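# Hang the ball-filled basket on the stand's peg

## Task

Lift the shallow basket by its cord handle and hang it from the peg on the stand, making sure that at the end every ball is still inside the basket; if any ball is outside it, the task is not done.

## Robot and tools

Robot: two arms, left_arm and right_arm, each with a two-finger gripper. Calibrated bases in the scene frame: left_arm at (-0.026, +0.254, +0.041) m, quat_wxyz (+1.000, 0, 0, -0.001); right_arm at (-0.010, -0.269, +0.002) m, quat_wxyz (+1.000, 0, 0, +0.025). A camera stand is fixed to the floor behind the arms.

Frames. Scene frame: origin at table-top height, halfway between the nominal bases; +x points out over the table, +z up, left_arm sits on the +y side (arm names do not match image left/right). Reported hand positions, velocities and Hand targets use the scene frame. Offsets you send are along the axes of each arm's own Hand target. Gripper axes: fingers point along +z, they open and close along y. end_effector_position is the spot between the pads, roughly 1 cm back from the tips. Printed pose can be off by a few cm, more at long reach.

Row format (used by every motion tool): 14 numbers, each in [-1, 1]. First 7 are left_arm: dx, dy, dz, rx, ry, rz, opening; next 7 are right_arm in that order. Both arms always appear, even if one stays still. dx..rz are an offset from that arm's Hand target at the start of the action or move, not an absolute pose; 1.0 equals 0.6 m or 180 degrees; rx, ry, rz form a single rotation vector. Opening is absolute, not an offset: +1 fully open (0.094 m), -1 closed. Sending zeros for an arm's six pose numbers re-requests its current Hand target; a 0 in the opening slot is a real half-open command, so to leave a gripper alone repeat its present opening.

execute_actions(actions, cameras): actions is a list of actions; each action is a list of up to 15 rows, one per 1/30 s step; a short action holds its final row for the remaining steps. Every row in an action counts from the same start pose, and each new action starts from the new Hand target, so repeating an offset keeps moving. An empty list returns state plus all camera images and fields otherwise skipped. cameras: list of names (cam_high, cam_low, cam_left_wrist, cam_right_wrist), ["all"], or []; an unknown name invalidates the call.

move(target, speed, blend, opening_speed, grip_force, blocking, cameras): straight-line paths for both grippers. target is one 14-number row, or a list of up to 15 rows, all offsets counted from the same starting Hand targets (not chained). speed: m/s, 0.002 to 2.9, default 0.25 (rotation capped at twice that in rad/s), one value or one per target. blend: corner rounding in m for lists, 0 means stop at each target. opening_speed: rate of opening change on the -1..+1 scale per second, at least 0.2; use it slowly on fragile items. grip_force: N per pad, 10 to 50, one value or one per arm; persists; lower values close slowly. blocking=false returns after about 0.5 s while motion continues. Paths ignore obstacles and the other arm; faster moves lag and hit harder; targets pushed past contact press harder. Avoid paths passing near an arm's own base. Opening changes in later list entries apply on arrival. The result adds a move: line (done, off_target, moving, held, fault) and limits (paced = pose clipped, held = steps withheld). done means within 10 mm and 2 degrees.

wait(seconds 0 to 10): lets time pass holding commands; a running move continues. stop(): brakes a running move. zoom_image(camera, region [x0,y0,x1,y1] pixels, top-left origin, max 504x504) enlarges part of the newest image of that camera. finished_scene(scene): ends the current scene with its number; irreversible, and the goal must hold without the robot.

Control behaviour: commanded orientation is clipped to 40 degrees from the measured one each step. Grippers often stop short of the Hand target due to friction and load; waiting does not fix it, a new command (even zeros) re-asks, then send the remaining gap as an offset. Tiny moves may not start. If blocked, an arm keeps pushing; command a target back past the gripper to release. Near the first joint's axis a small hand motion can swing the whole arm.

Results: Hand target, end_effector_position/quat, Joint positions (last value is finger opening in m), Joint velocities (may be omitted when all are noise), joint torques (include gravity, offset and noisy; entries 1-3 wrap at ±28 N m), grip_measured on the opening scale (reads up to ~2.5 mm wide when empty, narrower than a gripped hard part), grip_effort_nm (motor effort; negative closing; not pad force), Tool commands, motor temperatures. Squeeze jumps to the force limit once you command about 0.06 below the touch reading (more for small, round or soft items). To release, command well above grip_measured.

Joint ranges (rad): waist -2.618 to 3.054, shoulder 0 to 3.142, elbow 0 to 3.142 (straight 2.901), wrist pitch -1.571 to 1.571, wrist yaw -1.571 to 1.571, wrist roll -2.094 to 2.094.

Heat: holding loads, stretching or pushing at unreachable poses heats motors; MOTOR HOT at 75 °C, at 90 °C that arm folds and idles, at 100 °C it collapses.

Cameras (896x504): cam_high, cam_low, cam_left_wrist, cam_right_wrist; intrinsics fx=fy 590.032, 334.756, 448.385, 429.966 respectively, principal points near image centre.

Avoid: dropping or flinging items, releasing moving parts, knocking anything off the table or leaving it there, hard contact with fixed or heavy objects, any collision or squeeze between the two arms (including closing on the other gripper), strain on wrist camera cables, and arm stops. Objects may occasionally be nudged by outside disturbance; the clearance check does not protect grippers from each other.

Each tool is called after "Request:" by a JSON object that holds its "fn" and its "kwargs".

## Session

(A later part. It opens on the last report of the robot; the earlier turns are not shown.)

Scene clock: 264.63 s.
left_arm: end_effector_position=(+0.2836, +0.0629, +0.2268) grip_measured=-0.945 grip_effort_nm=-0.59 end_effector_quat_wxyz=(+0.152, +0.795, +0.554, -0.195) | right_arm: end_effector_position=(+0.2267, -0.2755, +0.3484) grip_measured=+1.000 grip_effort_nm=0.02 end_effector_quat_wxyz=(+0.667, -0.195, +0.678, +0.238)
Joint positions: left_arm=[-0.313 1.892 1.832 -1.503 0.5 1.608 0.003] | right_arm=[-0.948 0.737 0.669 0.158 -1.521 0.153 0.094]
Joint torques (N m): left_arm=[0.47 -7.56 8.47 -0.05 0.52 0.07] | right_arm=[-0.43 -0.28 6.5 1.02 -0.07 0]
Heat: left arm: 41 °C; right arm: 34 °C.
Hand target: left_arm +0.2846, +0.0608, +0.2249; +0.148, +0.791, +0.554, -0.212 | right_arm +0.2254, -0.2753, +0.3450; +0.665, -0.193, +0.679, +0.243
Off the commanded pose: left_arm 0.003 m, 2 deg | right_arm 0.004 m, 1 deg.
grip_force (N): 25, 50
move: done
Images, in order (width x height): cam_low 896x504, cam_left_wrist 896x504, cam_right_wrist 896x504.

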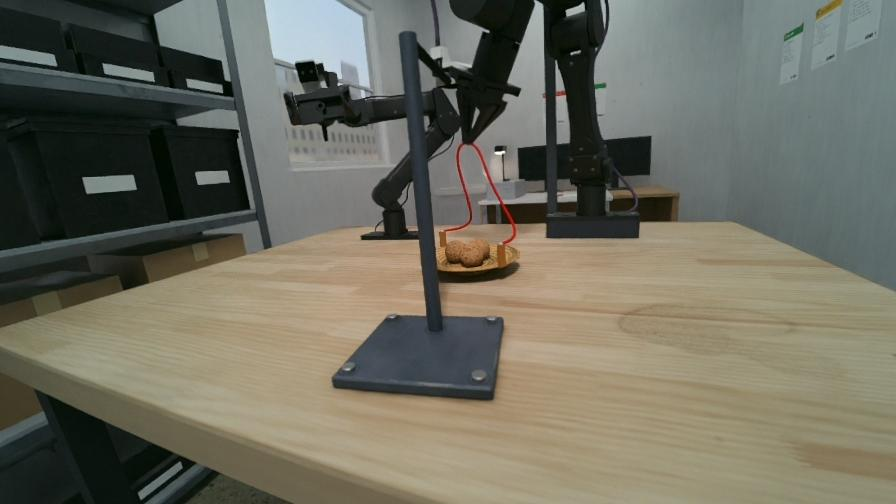

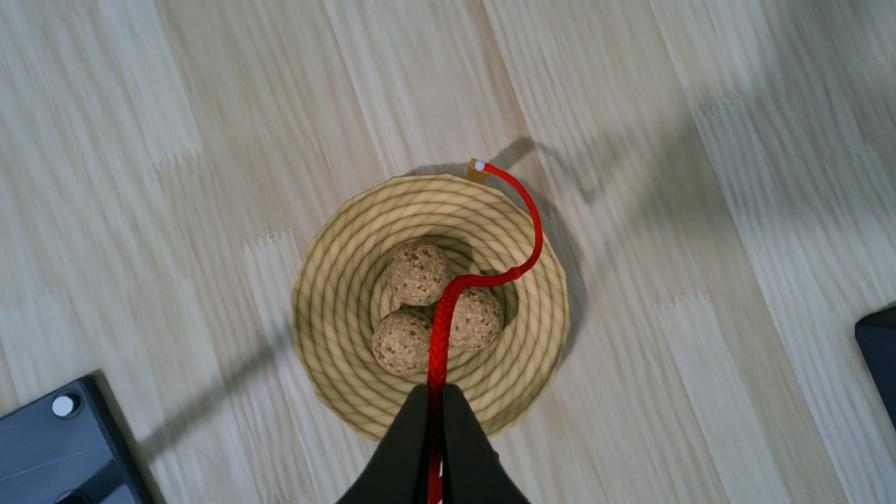

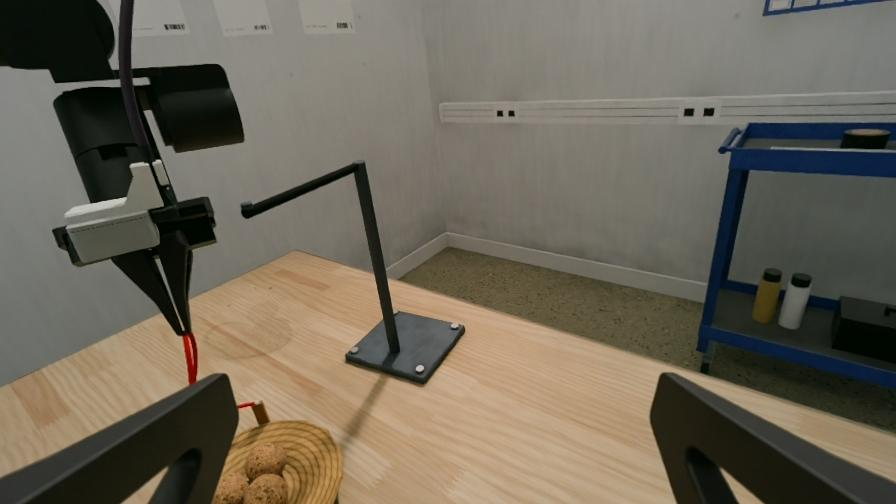

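Request:
{"fn": "move", "kwargs": {"target": [-0.0187,0.0152,-0.047,0,-0.0556,0,-1,0,0,0,0,0,0,1], "speed": 0.06, "cameras": ["cam_low","cam_left_wrist"]}}

Request:
{"fn": "zoom_image", "kwargs": {"camera": "cam_low", "region": [400, 90, 580, 290]}}

Scene clock: 288.47 s.
left_arm: end_effector_position=(+0.2940, +0.0632, +0.2506) grip_measured=-0.945 grip_effort_nm=-0.59 end_effector_quat_wxyz=(+0.219, +0.765, +0.552, -0.248) | right_arm: end_effector_position=(+0.2267, -0.2755, +0.3484) grip_measured=+1.000 grip_effort_nm=0.02 end_effector_quat_wxyz=(+0.667, -0.195, +0.678, +0.238)
Joint positions: left_arm=[-0.23 1.905 1.876 -1.533 0.674 1.655 0.003] | right_arm=[-0.948 0.737 0.669 0.158 -1.521 0.153 0.094]
Joint torques (N m): left_arm=[0.54 -9.09 8.35 -0.05 0.64 0.12] | right_arm=[-0.44 -0.27 6.45 1.01 -0.07 0]
Heat: left arm: 42 °C; right arm: 34 °C.
Hand target: left_arm +0.2947, +0.0618, +0.2549; +0.196, +0.770, +0.539, -0.280 | right_arm +0.2254, -0.2753, +0.3450; +0.665, -0.193, +0.679, +0.243
Off the commanded pose: left_arm 0.005 m, 5 deg | right_arm 0.004 m, 1 deg.
joint sent to its limit (left arm) — joint 4 (wrist pitch), lower limit. The joint targets are off in orientation, not in position.
grip_force (N): 25, 50
move: off_target (left_arm)
Images, in order (width x height): cam_low 896x504, cam_left_wrist 896x504.

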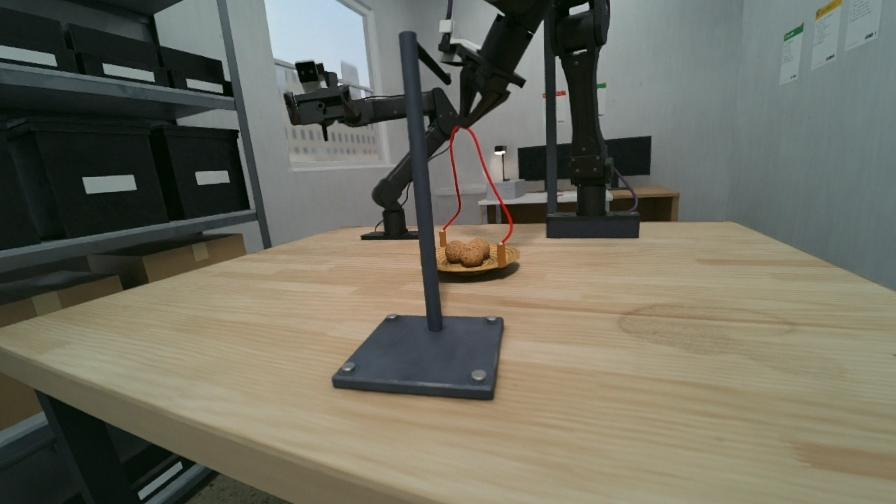

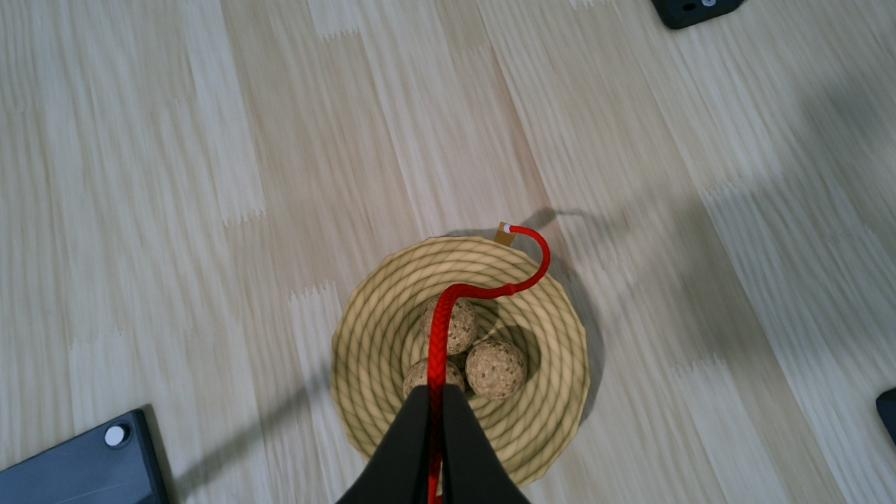

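Scaled by 2.520 from the camera's 896x504 image, which has a finer 1280x720 frame.

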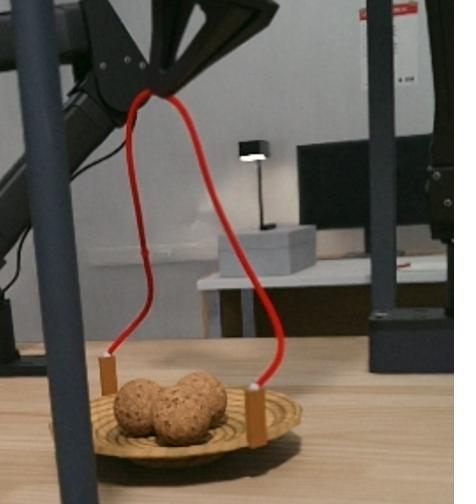

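Request:
{"fn": "move", "kwargs": {"target": [-0.0205,0,-0.02,0,-0.0333,0,-1,0,0,0,0,0,0,1], "speed": 0.04, "cameras": ["cam_low","cam_left_wrist","cam_high"]}}

Request:
{"fn": "zoom_image", "kwargs": {"camera": "cam_low", "region": [400, 90, 580, 290]}}

Scene clock: 302.77 s.
left_arm: end_effector_position=(+0.2972, +0.0602, +0.2631) grip_measured=-0.945 grip_effort_nm=-0.59 end_effector_quat_wxyz=(+0.257, +0.744, +0.550, -0.280) | right_arm: end_effector_position=(+0.2267, -0.2755, +0.3484) grip_measured=+1.000 grip_effort_nm=0.02 end_effector_quat_wxyz=(+0.667, -0.195, +0.678, +0.238)
Joint positions: left_arm=[-0.197 1.905 1.876 -1.534 0.779 1.665 0.003] | right_arm=[-0.948 0.737 0.669 0.158 -1.521 0.153 0.094]
Joint torques (N m): left_arm=[0.59 -11.21 7.08 -0.05 0.68 0.12] | right_arm=[-0.4 -0.29 6.45 1.02 -0.06 0]
Heat: left arm: 42 °C; right arm: 34 °C.
Hand target: left_arm +0.2941, +0.0602, +0.2720; +0.224, +0.754, +0.528, -0.320 | right_arm +0.2254, -0.2753, +0.3450; +0.665, -0.193, +0.679, +0.243
Off the commanded pose: left_arm 0.009 m, 7 deg | right_arm 0.004 m, 1 deg.
joint sent to its limit (left arm) — joint 4 (wrist pitch), lower limit. The joint targets are off in orientation, not in position.
grip_force (N): 25, 50
move: off_target (left_arm)
Images, in order (width x height): cam_high 896x504, cam_low 896x504, cam_left_wrist 896x504.

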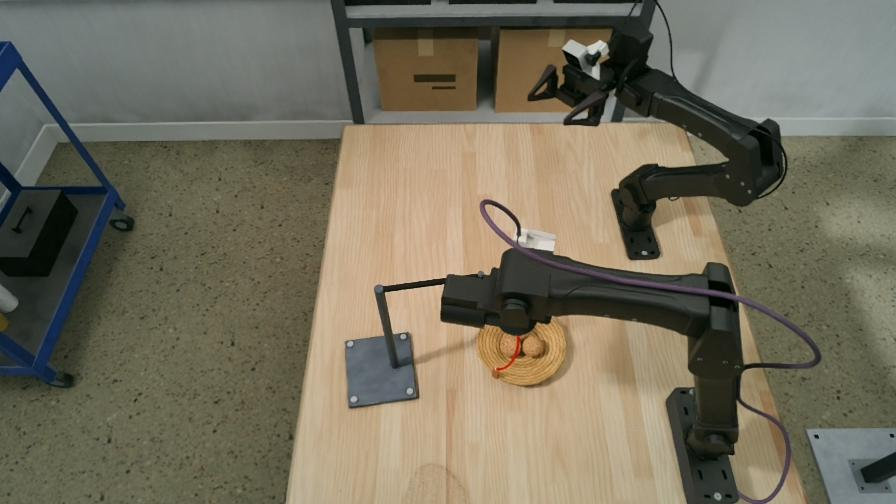

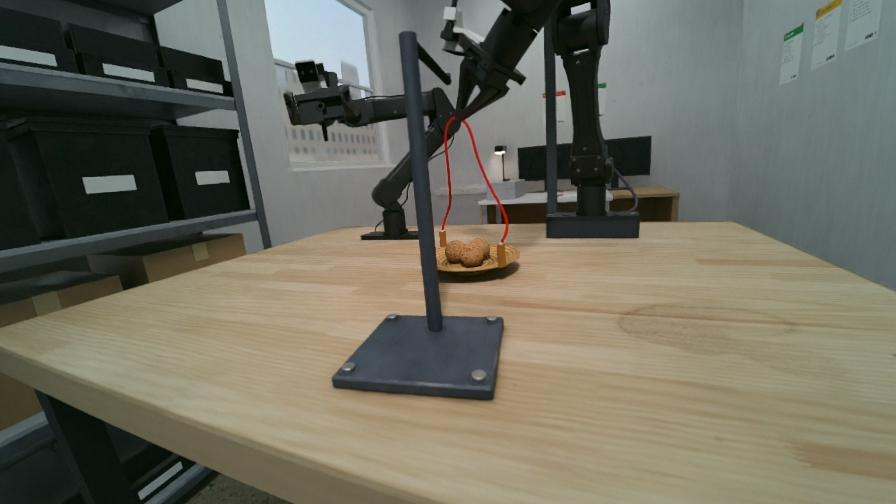

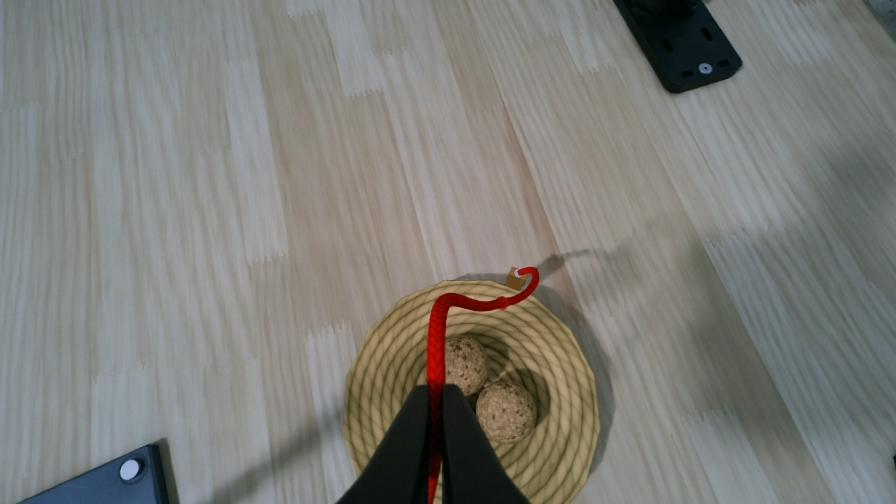

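Scaled by 2.520 from the camera's 896x504 image, which has a finer 1280x720 frame.

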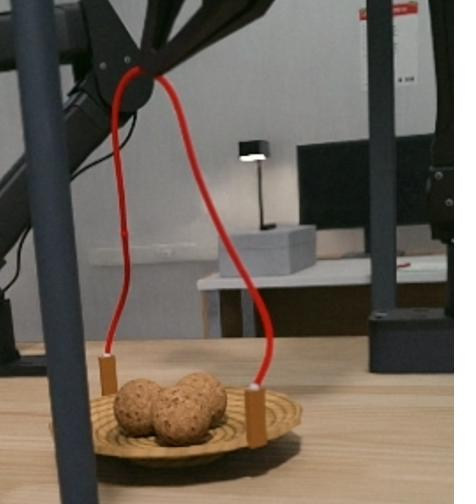

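Request:
{"fn": "move", "kwargs": {"target": [-0.0216,0,-0.0208,0,-0.028,0,-1,0,0,0,0,0,0,1], "speed": 0.03, "cameras": ["cam_low","cam_right_wrist"]}}

Request:
{"fn": "zoom_image", "kwargs": {"camera": "cam_low", "region": [400, 90, 580, 290]}}

Scene clock: 324.30 s.
left_arm: end_effector_position=(+0.3005, +0.0594, +0.2745) grip_measured=-0.945 grip_effort_nm=-0.59 end_effector_quat_wxyz=(+0.287, +0.722, +0.550, -0.305) | right_arm: end_effector_position=(+0.2267, -0.2755, +0.3484) grip_measured=+1.000 grip_effort_nm=0.02 end_effector_quat_wxyz=(+0.667, -0.195, +0.678, +0.238)
Joint positions: left_arm=[-0.168 1.905 1.876 -1.535 0.865 1.667 0.003] | right_arm=[-0.948 0.737 0.669 0.158 -1.521 0.153 0.094]
Joint torques (N m): left_arm=[0.65 -13.55 6.37 -0.03 0.75 0.1] | right_arm=[-0.42 -0.28 6.48 1.02 -0.07 0.02]
Heat: left arm: 42 °C; right arm: 34 °C.
Hand target: left_arm +0.2941, +0.0601, +0.2900; +0.247, +0.739, +0.518, -0.353 | right_arm +0.2254, -0.2753, +0.3450; +0.665, -0.193, +0.679, +0.243
Off the commanded pose: left_arm 0.017 m, 8 deg | right_arm 0.004 m, 1 deg.
joint sent to its limit (left arm) — joint 4 (wrist pitch), lower limit. The joint targets are off in orientation, not in position.
grip_force (N): 25, 50
move: off_target (left_arm)
Images, in order (width x height): cam_low 896x504, cam_right_wrist 896x504.

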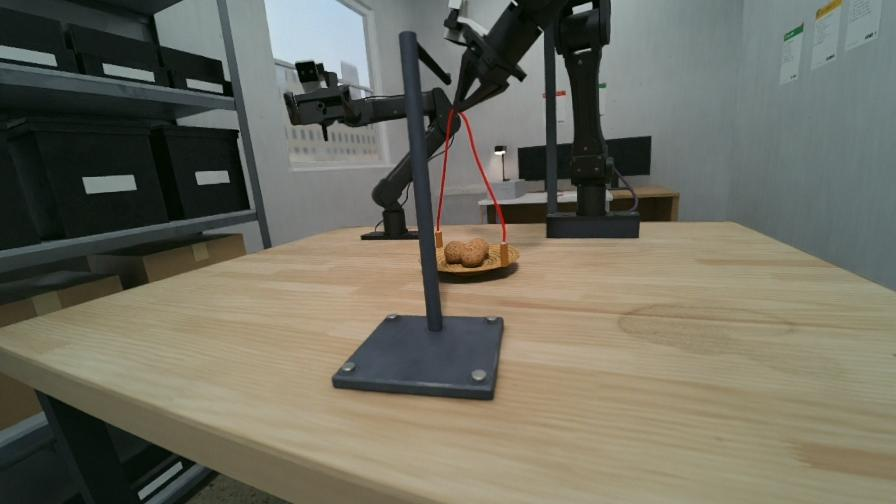

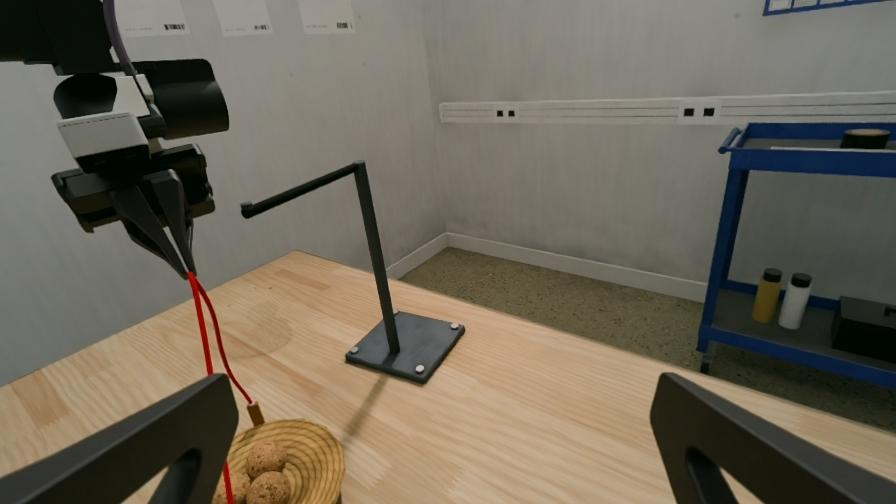

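Scaled by 2.520 from the camera's 896x504 image, which has a finer 1280x720 frame.

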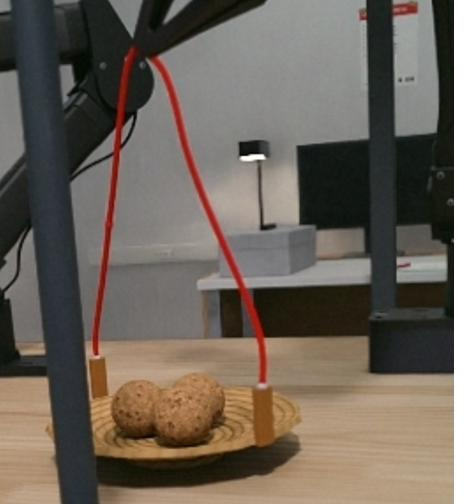

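Request:
{"fn": "move", "kwargs": {"target": [-0.0389,0,-0.0315,-0.0648,0,-0.0524,-1,0,0,0,0,0,0,1], "speed": 0.03, "cameras": ["cam_low","cam_right_wrist","cam_left_wrist"]}}

Request:
{"fn": "zoom_image", "kwargs": {"camera": "cam_low", "region": [400, 90, 580, 290]}}

Scene clock: 337.43 s.
left_arm: end_effector_position=(+0.2997, +0.0605, +0.2941) grip_measured=-0.946 grip_effort_nm=-0.59 end_effector_quat_wxyz=(+0.272, +0.663, +0.622, -0.315) | right_arm: end_effector_position=(+0.2267, -0.2755, +0.3484) grip_measured=+1.000 grip_effort_nm=0.02 end_effector_quat_wxyz=(+0.667, -0.195, +0.678, +0.238)
Joint positions: left_arm=[-0.168 1.866 1.907 -1.536 0.856 1.43 0.003] | right_arm=[-0.948 0.737 0.669 0.158 -1.521 0.153 0.094]
Joint torques (N m): left_arm=[0.53 -14.11 8.87 0.1 0.77 -0.01] | right_arm=[-0.43 -0.27 6.48 1.01 -0.04 0.01]
Heat: left arm: 42 °C; right arm: 34 °C.
Hand target: left_arm +0.2940, +0.0601, +0.3201; +0.291, +0.665, +0.610, -0.318 | right_arm +0.2254, -0.2753, +0.3450; +0.665, -0.193, +0.679, +0.243
Off the commanded pose: left_arm 0.027 m, 3 deg | right_arm 0.004 m, 1 deg.
joint sent to its limit (left arm) — joint 4 (wrist pitch), lower limit. The joint targets still meet the commanded pose.
grip_force (N): 25, 50
move: off_target (left_arm)
Images, in order (width x height): cam_low 896x504, cam_left_wrist 896x504, cam_right_wrist 896x504.

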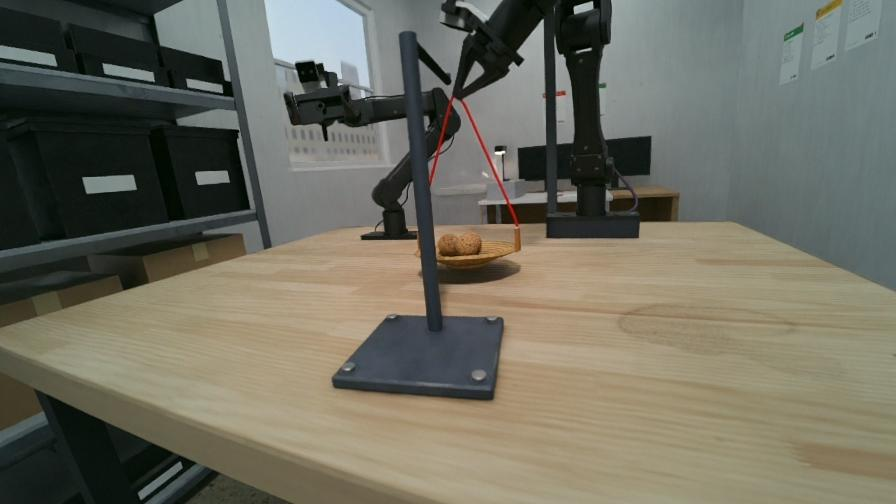

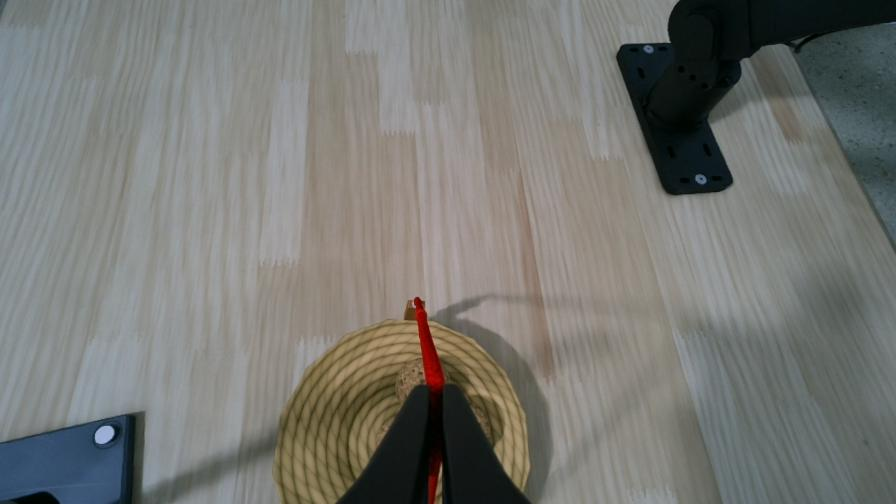

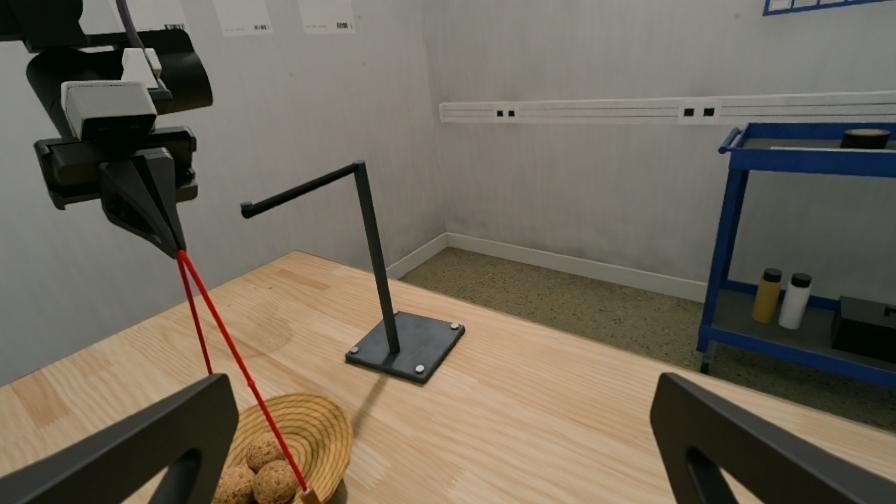

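Scaled by 2.520 from the camera's 896x504 image, which has a finer 1280x720 frame.

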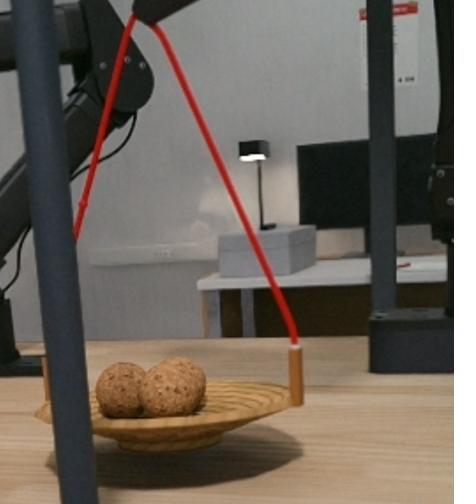

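Request:
{"fn": "move", "kwargs": {"target": [-0.0697,0.0331,-0.086,-0.0561,0,-0.0454,-1,0,0,0,0,0,0,1], "speed": 0.05, "cameras": ["all"]}}

Scene clock: 355.20 s.
left_arm: end_effector_position=(+0.3250, +0.0712, +0.3598) grip_measured=-0.946 grip_effort_nm=-0.59 end_effector_quat_wxyz=(+0.317, +0.584, +0.694, -0.277) | right_arm: end_effector_position=(+0.2267, -0.2755, +0.3484) grip_measured=+1.000 grip_effort_nm=0.02 end_effector_quat_wxyz=(+0.667, -0.195, +0.678, +0.238)
Joint positions: left_arm=[-0.14 1.854 2.154 -1.539 0.82 1.112 0.003] | right_arm=[-0.948 0.737 0.669 0.158 -1.521 0.153 0.094]
Joint torques (N m): left_arm=[0.61 -13.59 8.5 0.61 0.7 -0.09] | right_arm=[-0.43 -0.28 6.49 1.03 -0.06 0]
Motor temperatures (°C): left_arm=[23 36 44 28 27 26 28] | right_arm=[24 25 34 31 23 24 25]
Heat: left arm: 44 °C; right arm: 34 °C.
Hand target: left_arm +0.3151, +0.0722, +0.3851; +0.325, +0.592, +0.681, -0.282 | right_arm +0.2254, -0.2753, +0.3450; +0.665, -0.193, +0.679, +0.243
Off the commanded pose: left_arm 0.027 m, 2 deg | right_arm 0.004 m, 1 deg.
joint sent to its limit (left arm) — joint 4 (wrist pitch), lower limit. The joint targets still meet the commanded pose.
grip_force (N): 25, 50
move: off_target (left_arm)

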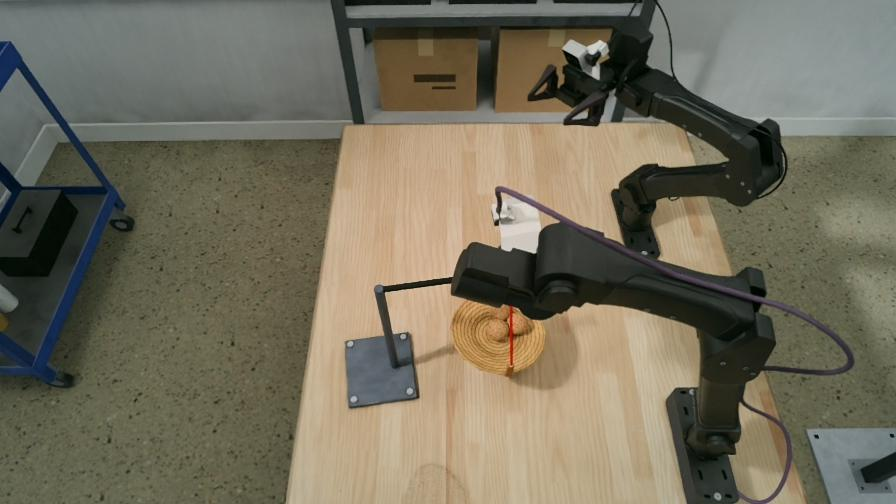

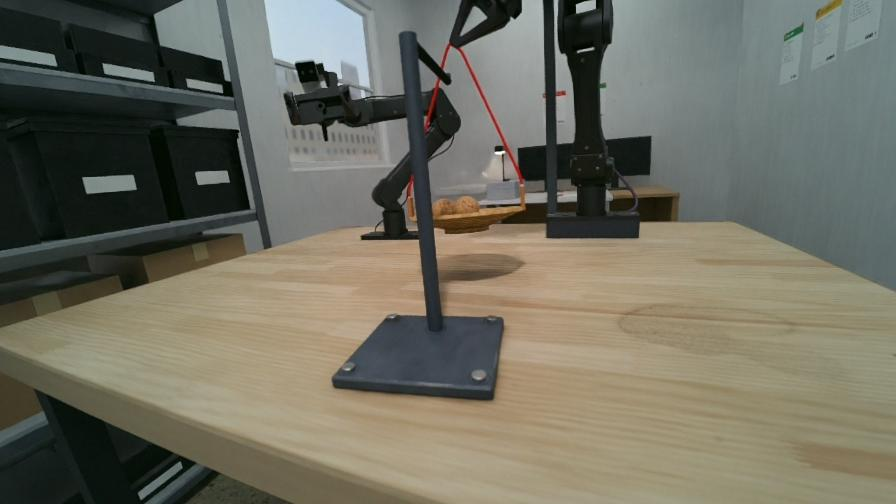

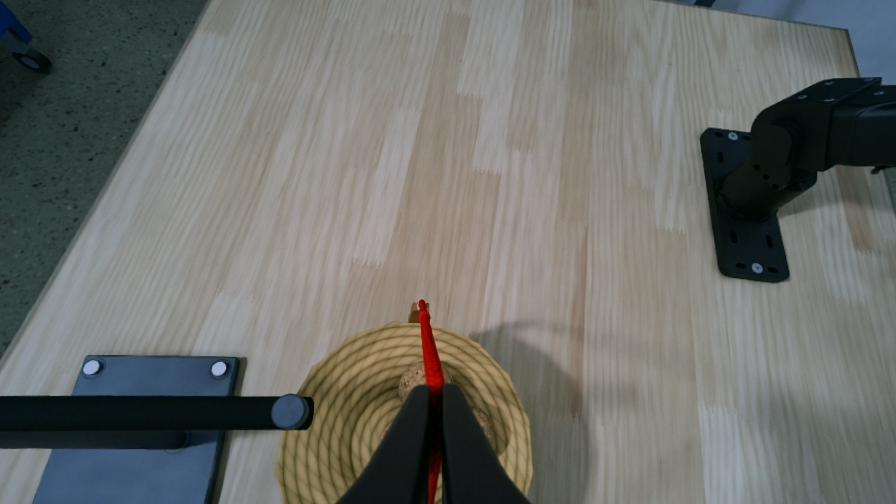

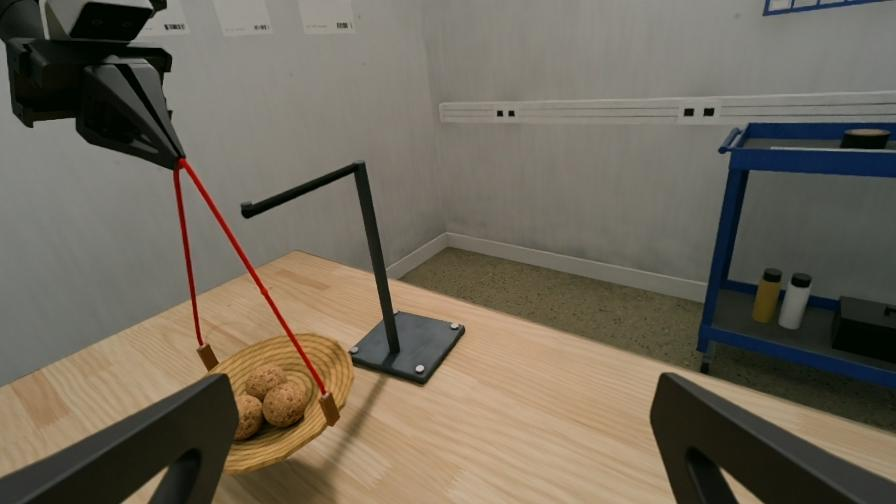

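Request:
{"fn": "move", "kwargs": {"target": [[-0.0259,0,-0.021,0,0,0,-1,0,0,0,0,0,0,1],[-0.0259,0.1417,-0.021,0,0,0,-1,0,0,0,0,0,0,1]], "speed": [0.04,0.07], "cameras": ["all"]}}

Scene clock: 372.23 s.
left_arm: end_effector_position=(+0.3975, +0.0863, +0.4029) grip_measured=-0.946 grip_effort_nm=-0.59 end_effector_quat_wxyz=(+0.405, +0.554, +0.687, -0.240) | right_arm: end_effector_position=(+0.2267, -0.2755, +0.3484) grip_measured=+1.000 grip_effort_nm=0.02 end_effector_quat_wxyz=(+0.667, -0.195, +0.678, +0.238)
Joint positions: left_arm=[-0.073 2.104 2.637 -1.546 0.854 1.024 0.003] | right_arm=[-0.948 0.737 0.669 0.158 -1.521 0.153 0.094]
Joint torques (N m): left_arm=[0.54 -9.24 7.8 1.04 0.8 -0.07] | right_arm=[-0.4 -0.27 6.54 1.02 -0.06 0]
Heat: left arm: 44 °C; right arm: 34 °C.
Hand target: left_arm +0.3992, +0.0840, +0.4050; +0.325, +0.592, +0.681, -0.283 | right_arm +0.2254, -0.2753, +0.3450; +0.665, -0.193, +0.679, +0.243
Off the commanded pose: left_arm 0.004 m, 11 deg | right_arm 0.004 m, 1 deg.
joint sent to its limit (left arm) — joint 4 (wrist pitch), lower limit. The joint targets are off in orientation, not in position.
grip_force (N): 25, 50
move: off_target (left_arm)

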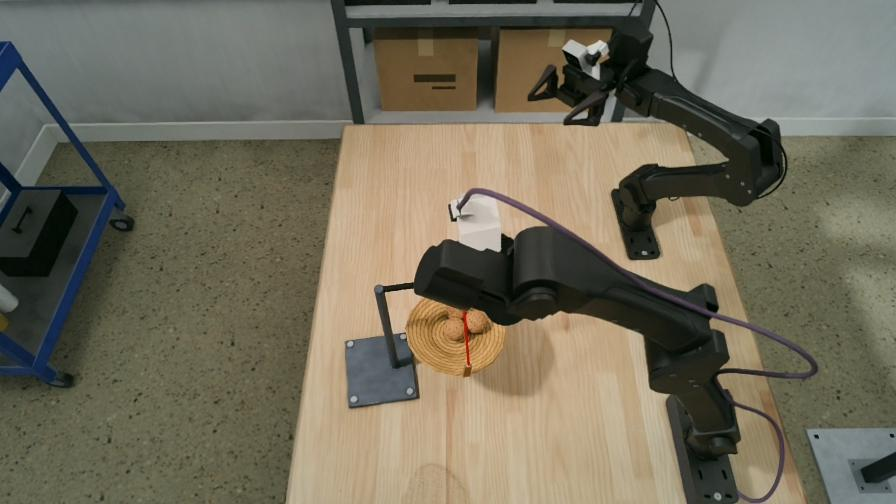

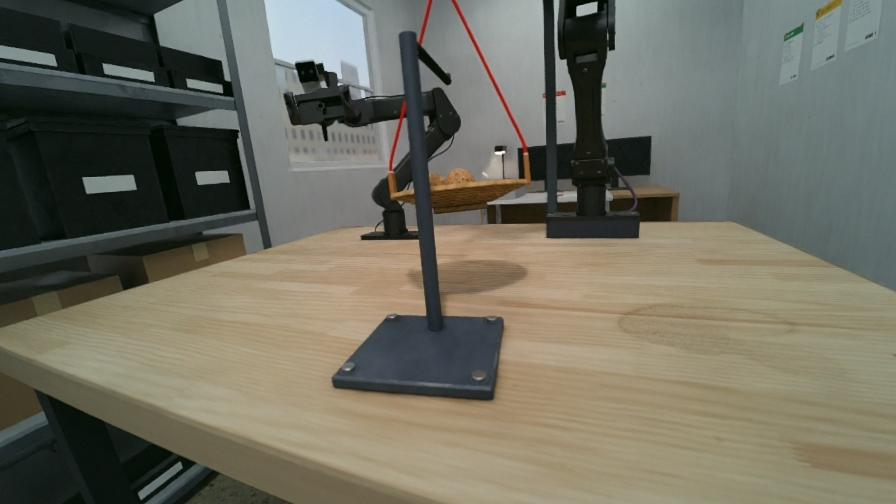

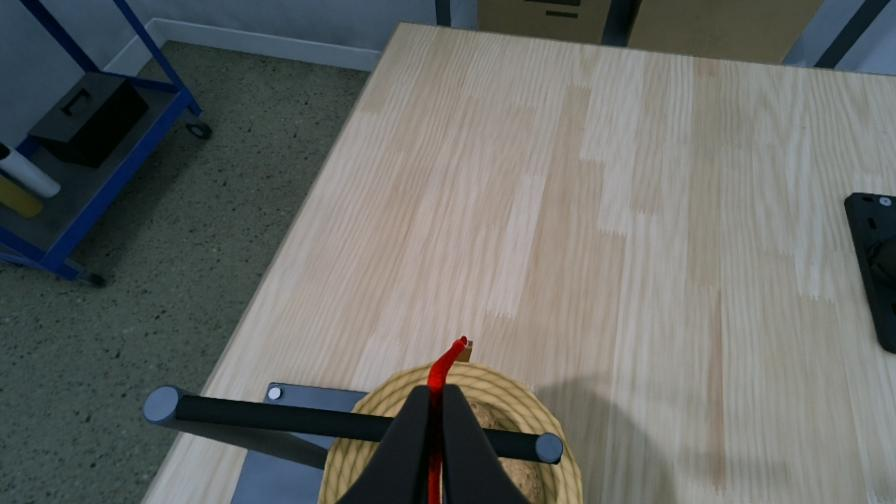

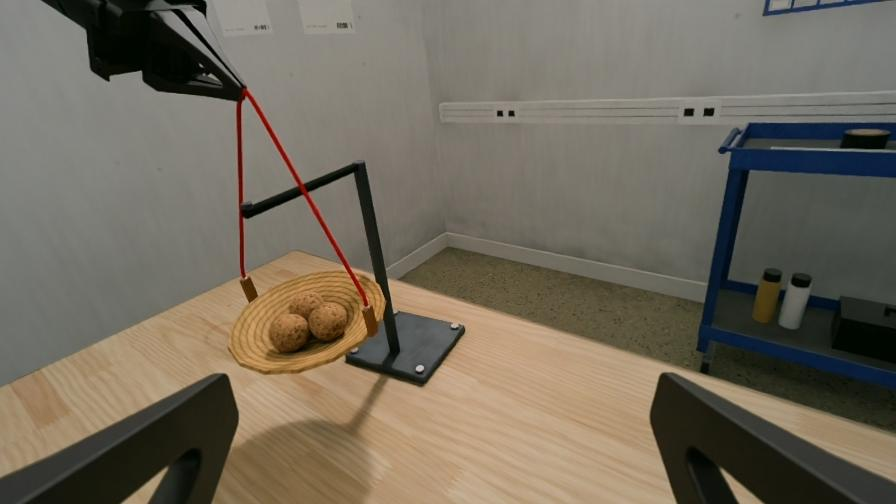

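Request:
{"fn": "move", "kwargs": {"target": [0.0648,0,0.0655,0,0,0,-1,0,0,0,0,0,0,1], "speed": 0.05, "cameras": ["all"]}}

Request:
{"fn": "zoom_image", "kwargs": {"camera": "cam_right_wrist", "region": [210, 130, 380, 250]}}

Request:
{"fn": "zoom_image", "kwargs": {"camera": "cam_left_wrist", "region": [300, 260, 600, 500]}}

Scene clock: 386.00 s.
left_arm: end_effector_position=(+0.3995, +0.0846, +0.3608) grip_measured=-0.946 grip_effort_nm=-0.59 end_effector_quat_wxyz=(+0.364, +0.577, +0.687, -0.250) | right_arm: end_effector_position=(+0.2267, -0.2755, +0.3484) grip_measured=+1.000 grip_effort_nm=0.02 end_effector_quat_wxyz=(+0.667, -0.195, +0.678, +0.238)
Joint positions: left_arm=[-0.081 2.116 2.512 -1.546 0.839 1.126 0.003] | right_arm=[-0.948 0.737 0.669 0.158 -1.521 0.153 0.094]
Joint torques (N m): left_arm=[-0.55 -9.54 5.05 0.83 0.68 0.14] | right_arm=[-0.43 -0.32 6.49 1.01 -0.07 0]
Heat: left arm: 44 °C; right arm: 34 °C.
Hand target: left_arm +0.4001, +0.0780, +0.3501; +0.325, +0.592, +0.681, -0.283 | right_arm +0.2254, -0.2753, +0.3450; +0.665, -0.193, +0.679, +0.243
Off the commanded pose: left_arm 0.013 m, 6 deg | right_arm 0.004 m, 1 deg.
joint sent to its limit (left arm) — joint 4 (wrist pitch), lower limit. The joint targets are off in orientation, not in position.
grip_force (N): 25, 50
move: off_target (left_arm)

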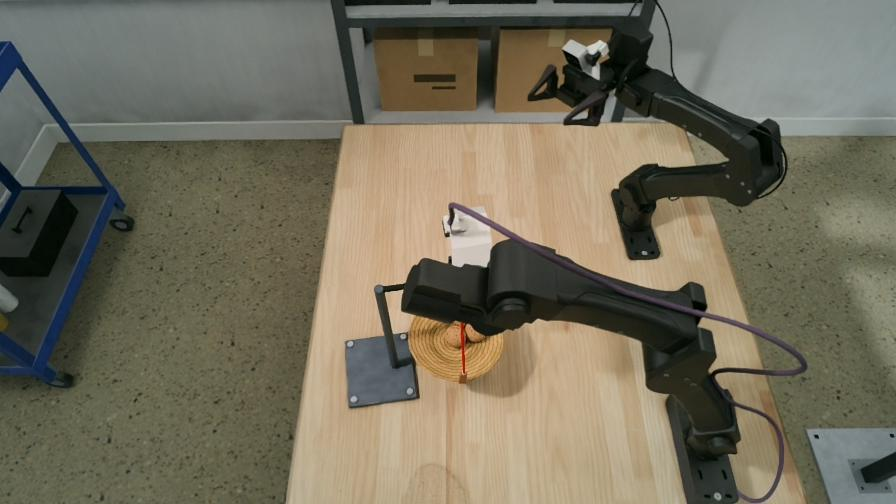

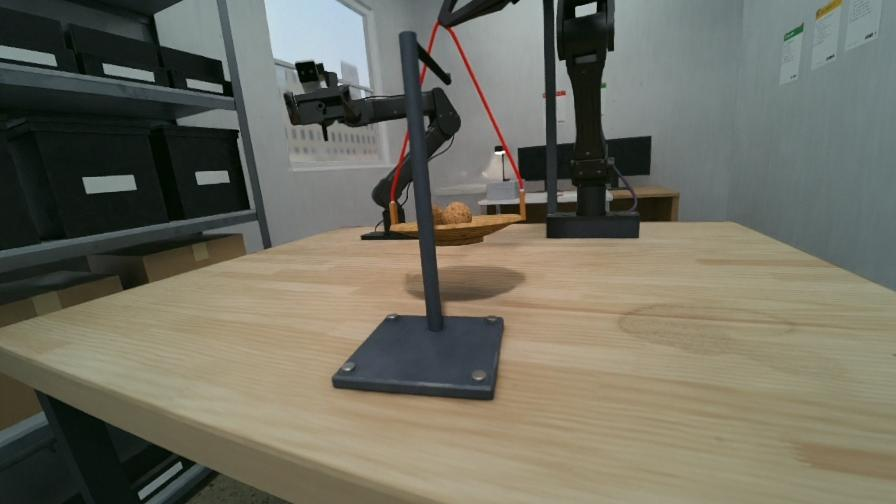

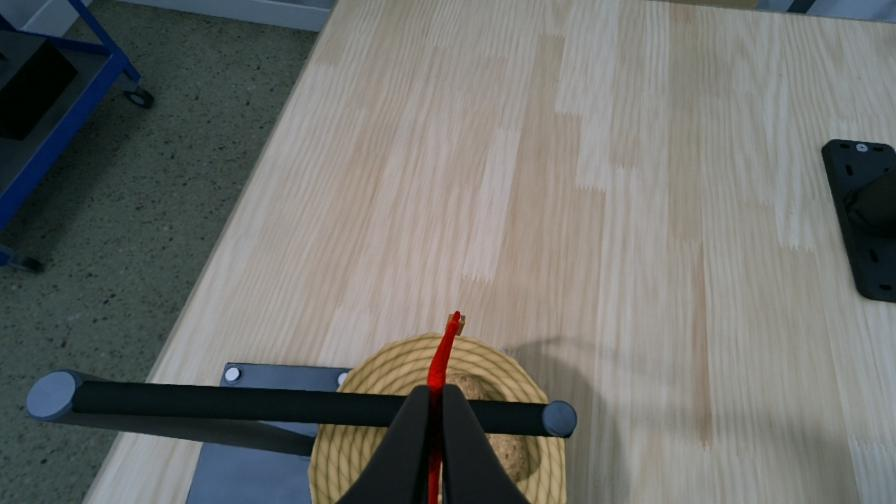

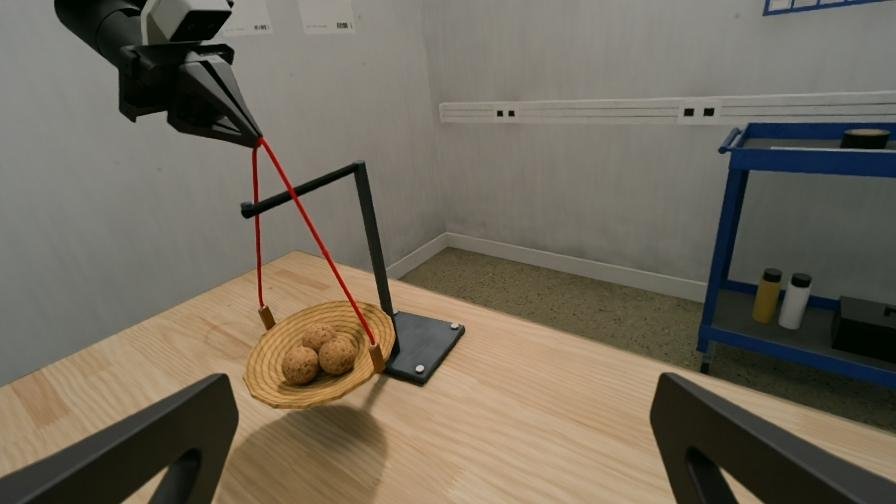

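Scaled by 2.965 from the camera's 896x504 image, which has a finer 1280x720 frame.

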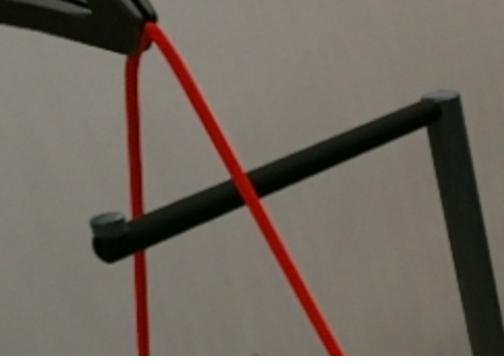

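Scaled by 1.680 from the camera's 896x504 image, which has a finer 1280x720 frame.

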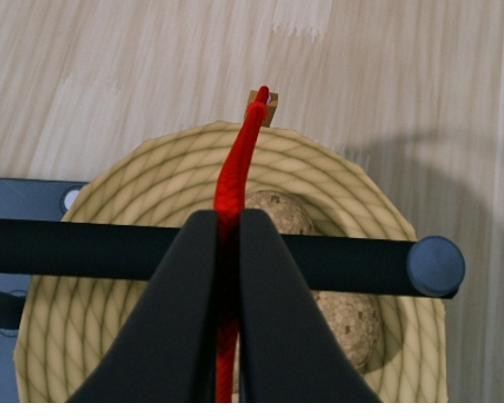

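Request:
{"fn": "move", "kwargs": {"target": [0.0070,0,0.0225,0,0,0,-1,0,0,0,0,0,0,1], "speed": 0.03, "cameras": ["cam_left_wrist","cam_right_wrist"]}}

Request:
{"fn": "zoom_image", "kwargs": {"camera": "cam_right_wrist", "region": [210, 130, 380, 250]}}

Request:
{"fn": "zoom_image", "kwargs": {"camera": "cam_left_wrist", "region": [300, 260, 600, 500]}}

Scene clock: 397.07 s.
left_arm: end_effector_position=(+0.4008, +0.0767, +0.3507) grip_measured=-0.946 grip_effort_nm=-0.59 end_effector_quat_wxyz=(+0.352, +0.585, +0.685, -0.254) | right_arm: end_effector_position=(+0.2267, -0.2755, +0.3484) grip_measured=+1.000 grip_effort_nm=0.02 end_effector_quat_wxyz=(+0.667, -0.195, +0.678, +0.238)
Joint positions: left_arm=[-0.101 2.137 2.512 -1.546 0.829 1.133 0.003] | right_arm=[-0.948 0.737 0.669 0.158 -1.521 0.153 0.094]
Joint torques (N m): left_arm=[-0.51 -9.68 4.86 0.8 0.69 0.13] | right_arm=[-0.43 -0.29 6.5 1.01 -0.07 0]
Heat: left arm: 43 °C; right arm: 34 °C.
Hand target: left_arm +0.4011, +0.0702, +0.3384; +0.325, +0.592, +0.681, -0.283 | right_arm +0.2254, -0.2753, +0.3450; +0.665, -0.193, +0.679, +0.243
Off the commanded pose: left_arm 0.014 m, 5 deg | right_arm 0.004 m, 1 deg.
joint sent to its limit (left arm) — joint 4 (wrist pitch), lower limit. The joint targets still meet the commanded pose.
grip_force (N): 25, 50
move: off_target (left_arm)
Images, in order (width x height): cam_left_wrist 896x504, cam_right_wrist 896x504.

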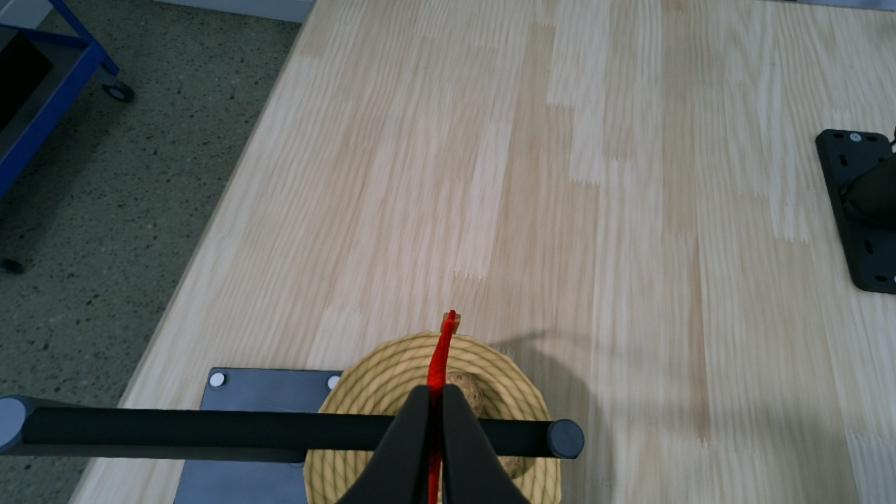

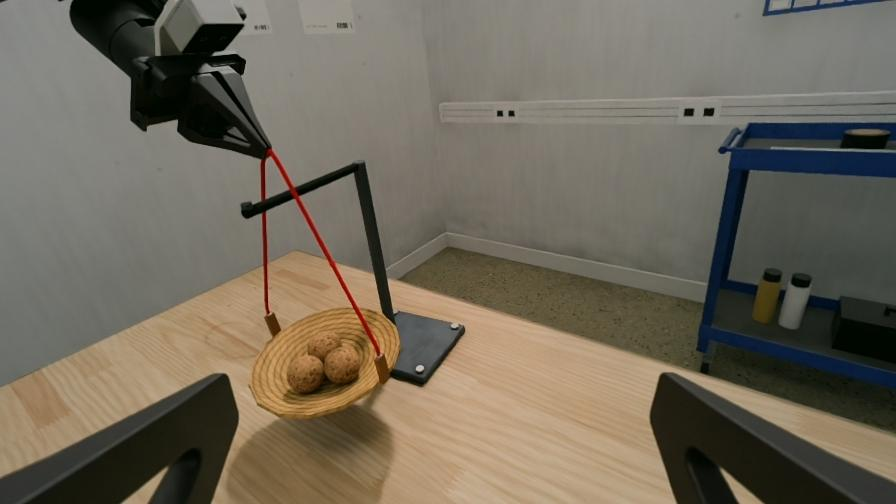

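Scaled by 2.965 from the camera's 896x504 image, which has a finer 1280x720 frame.

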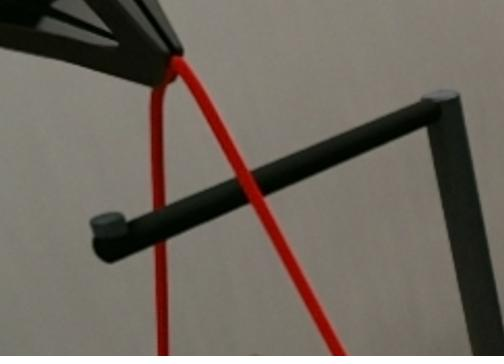

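Scaled by 1.680 from the camera's 896x504 image, which has a finer 1280x720 frame.

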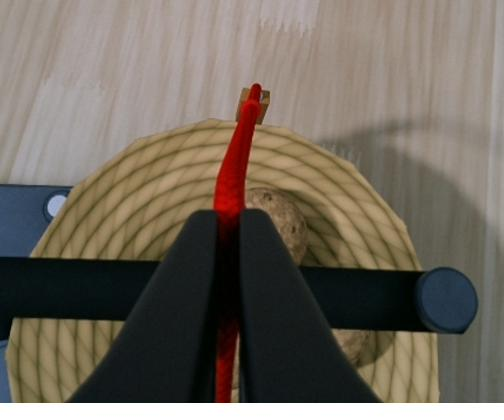

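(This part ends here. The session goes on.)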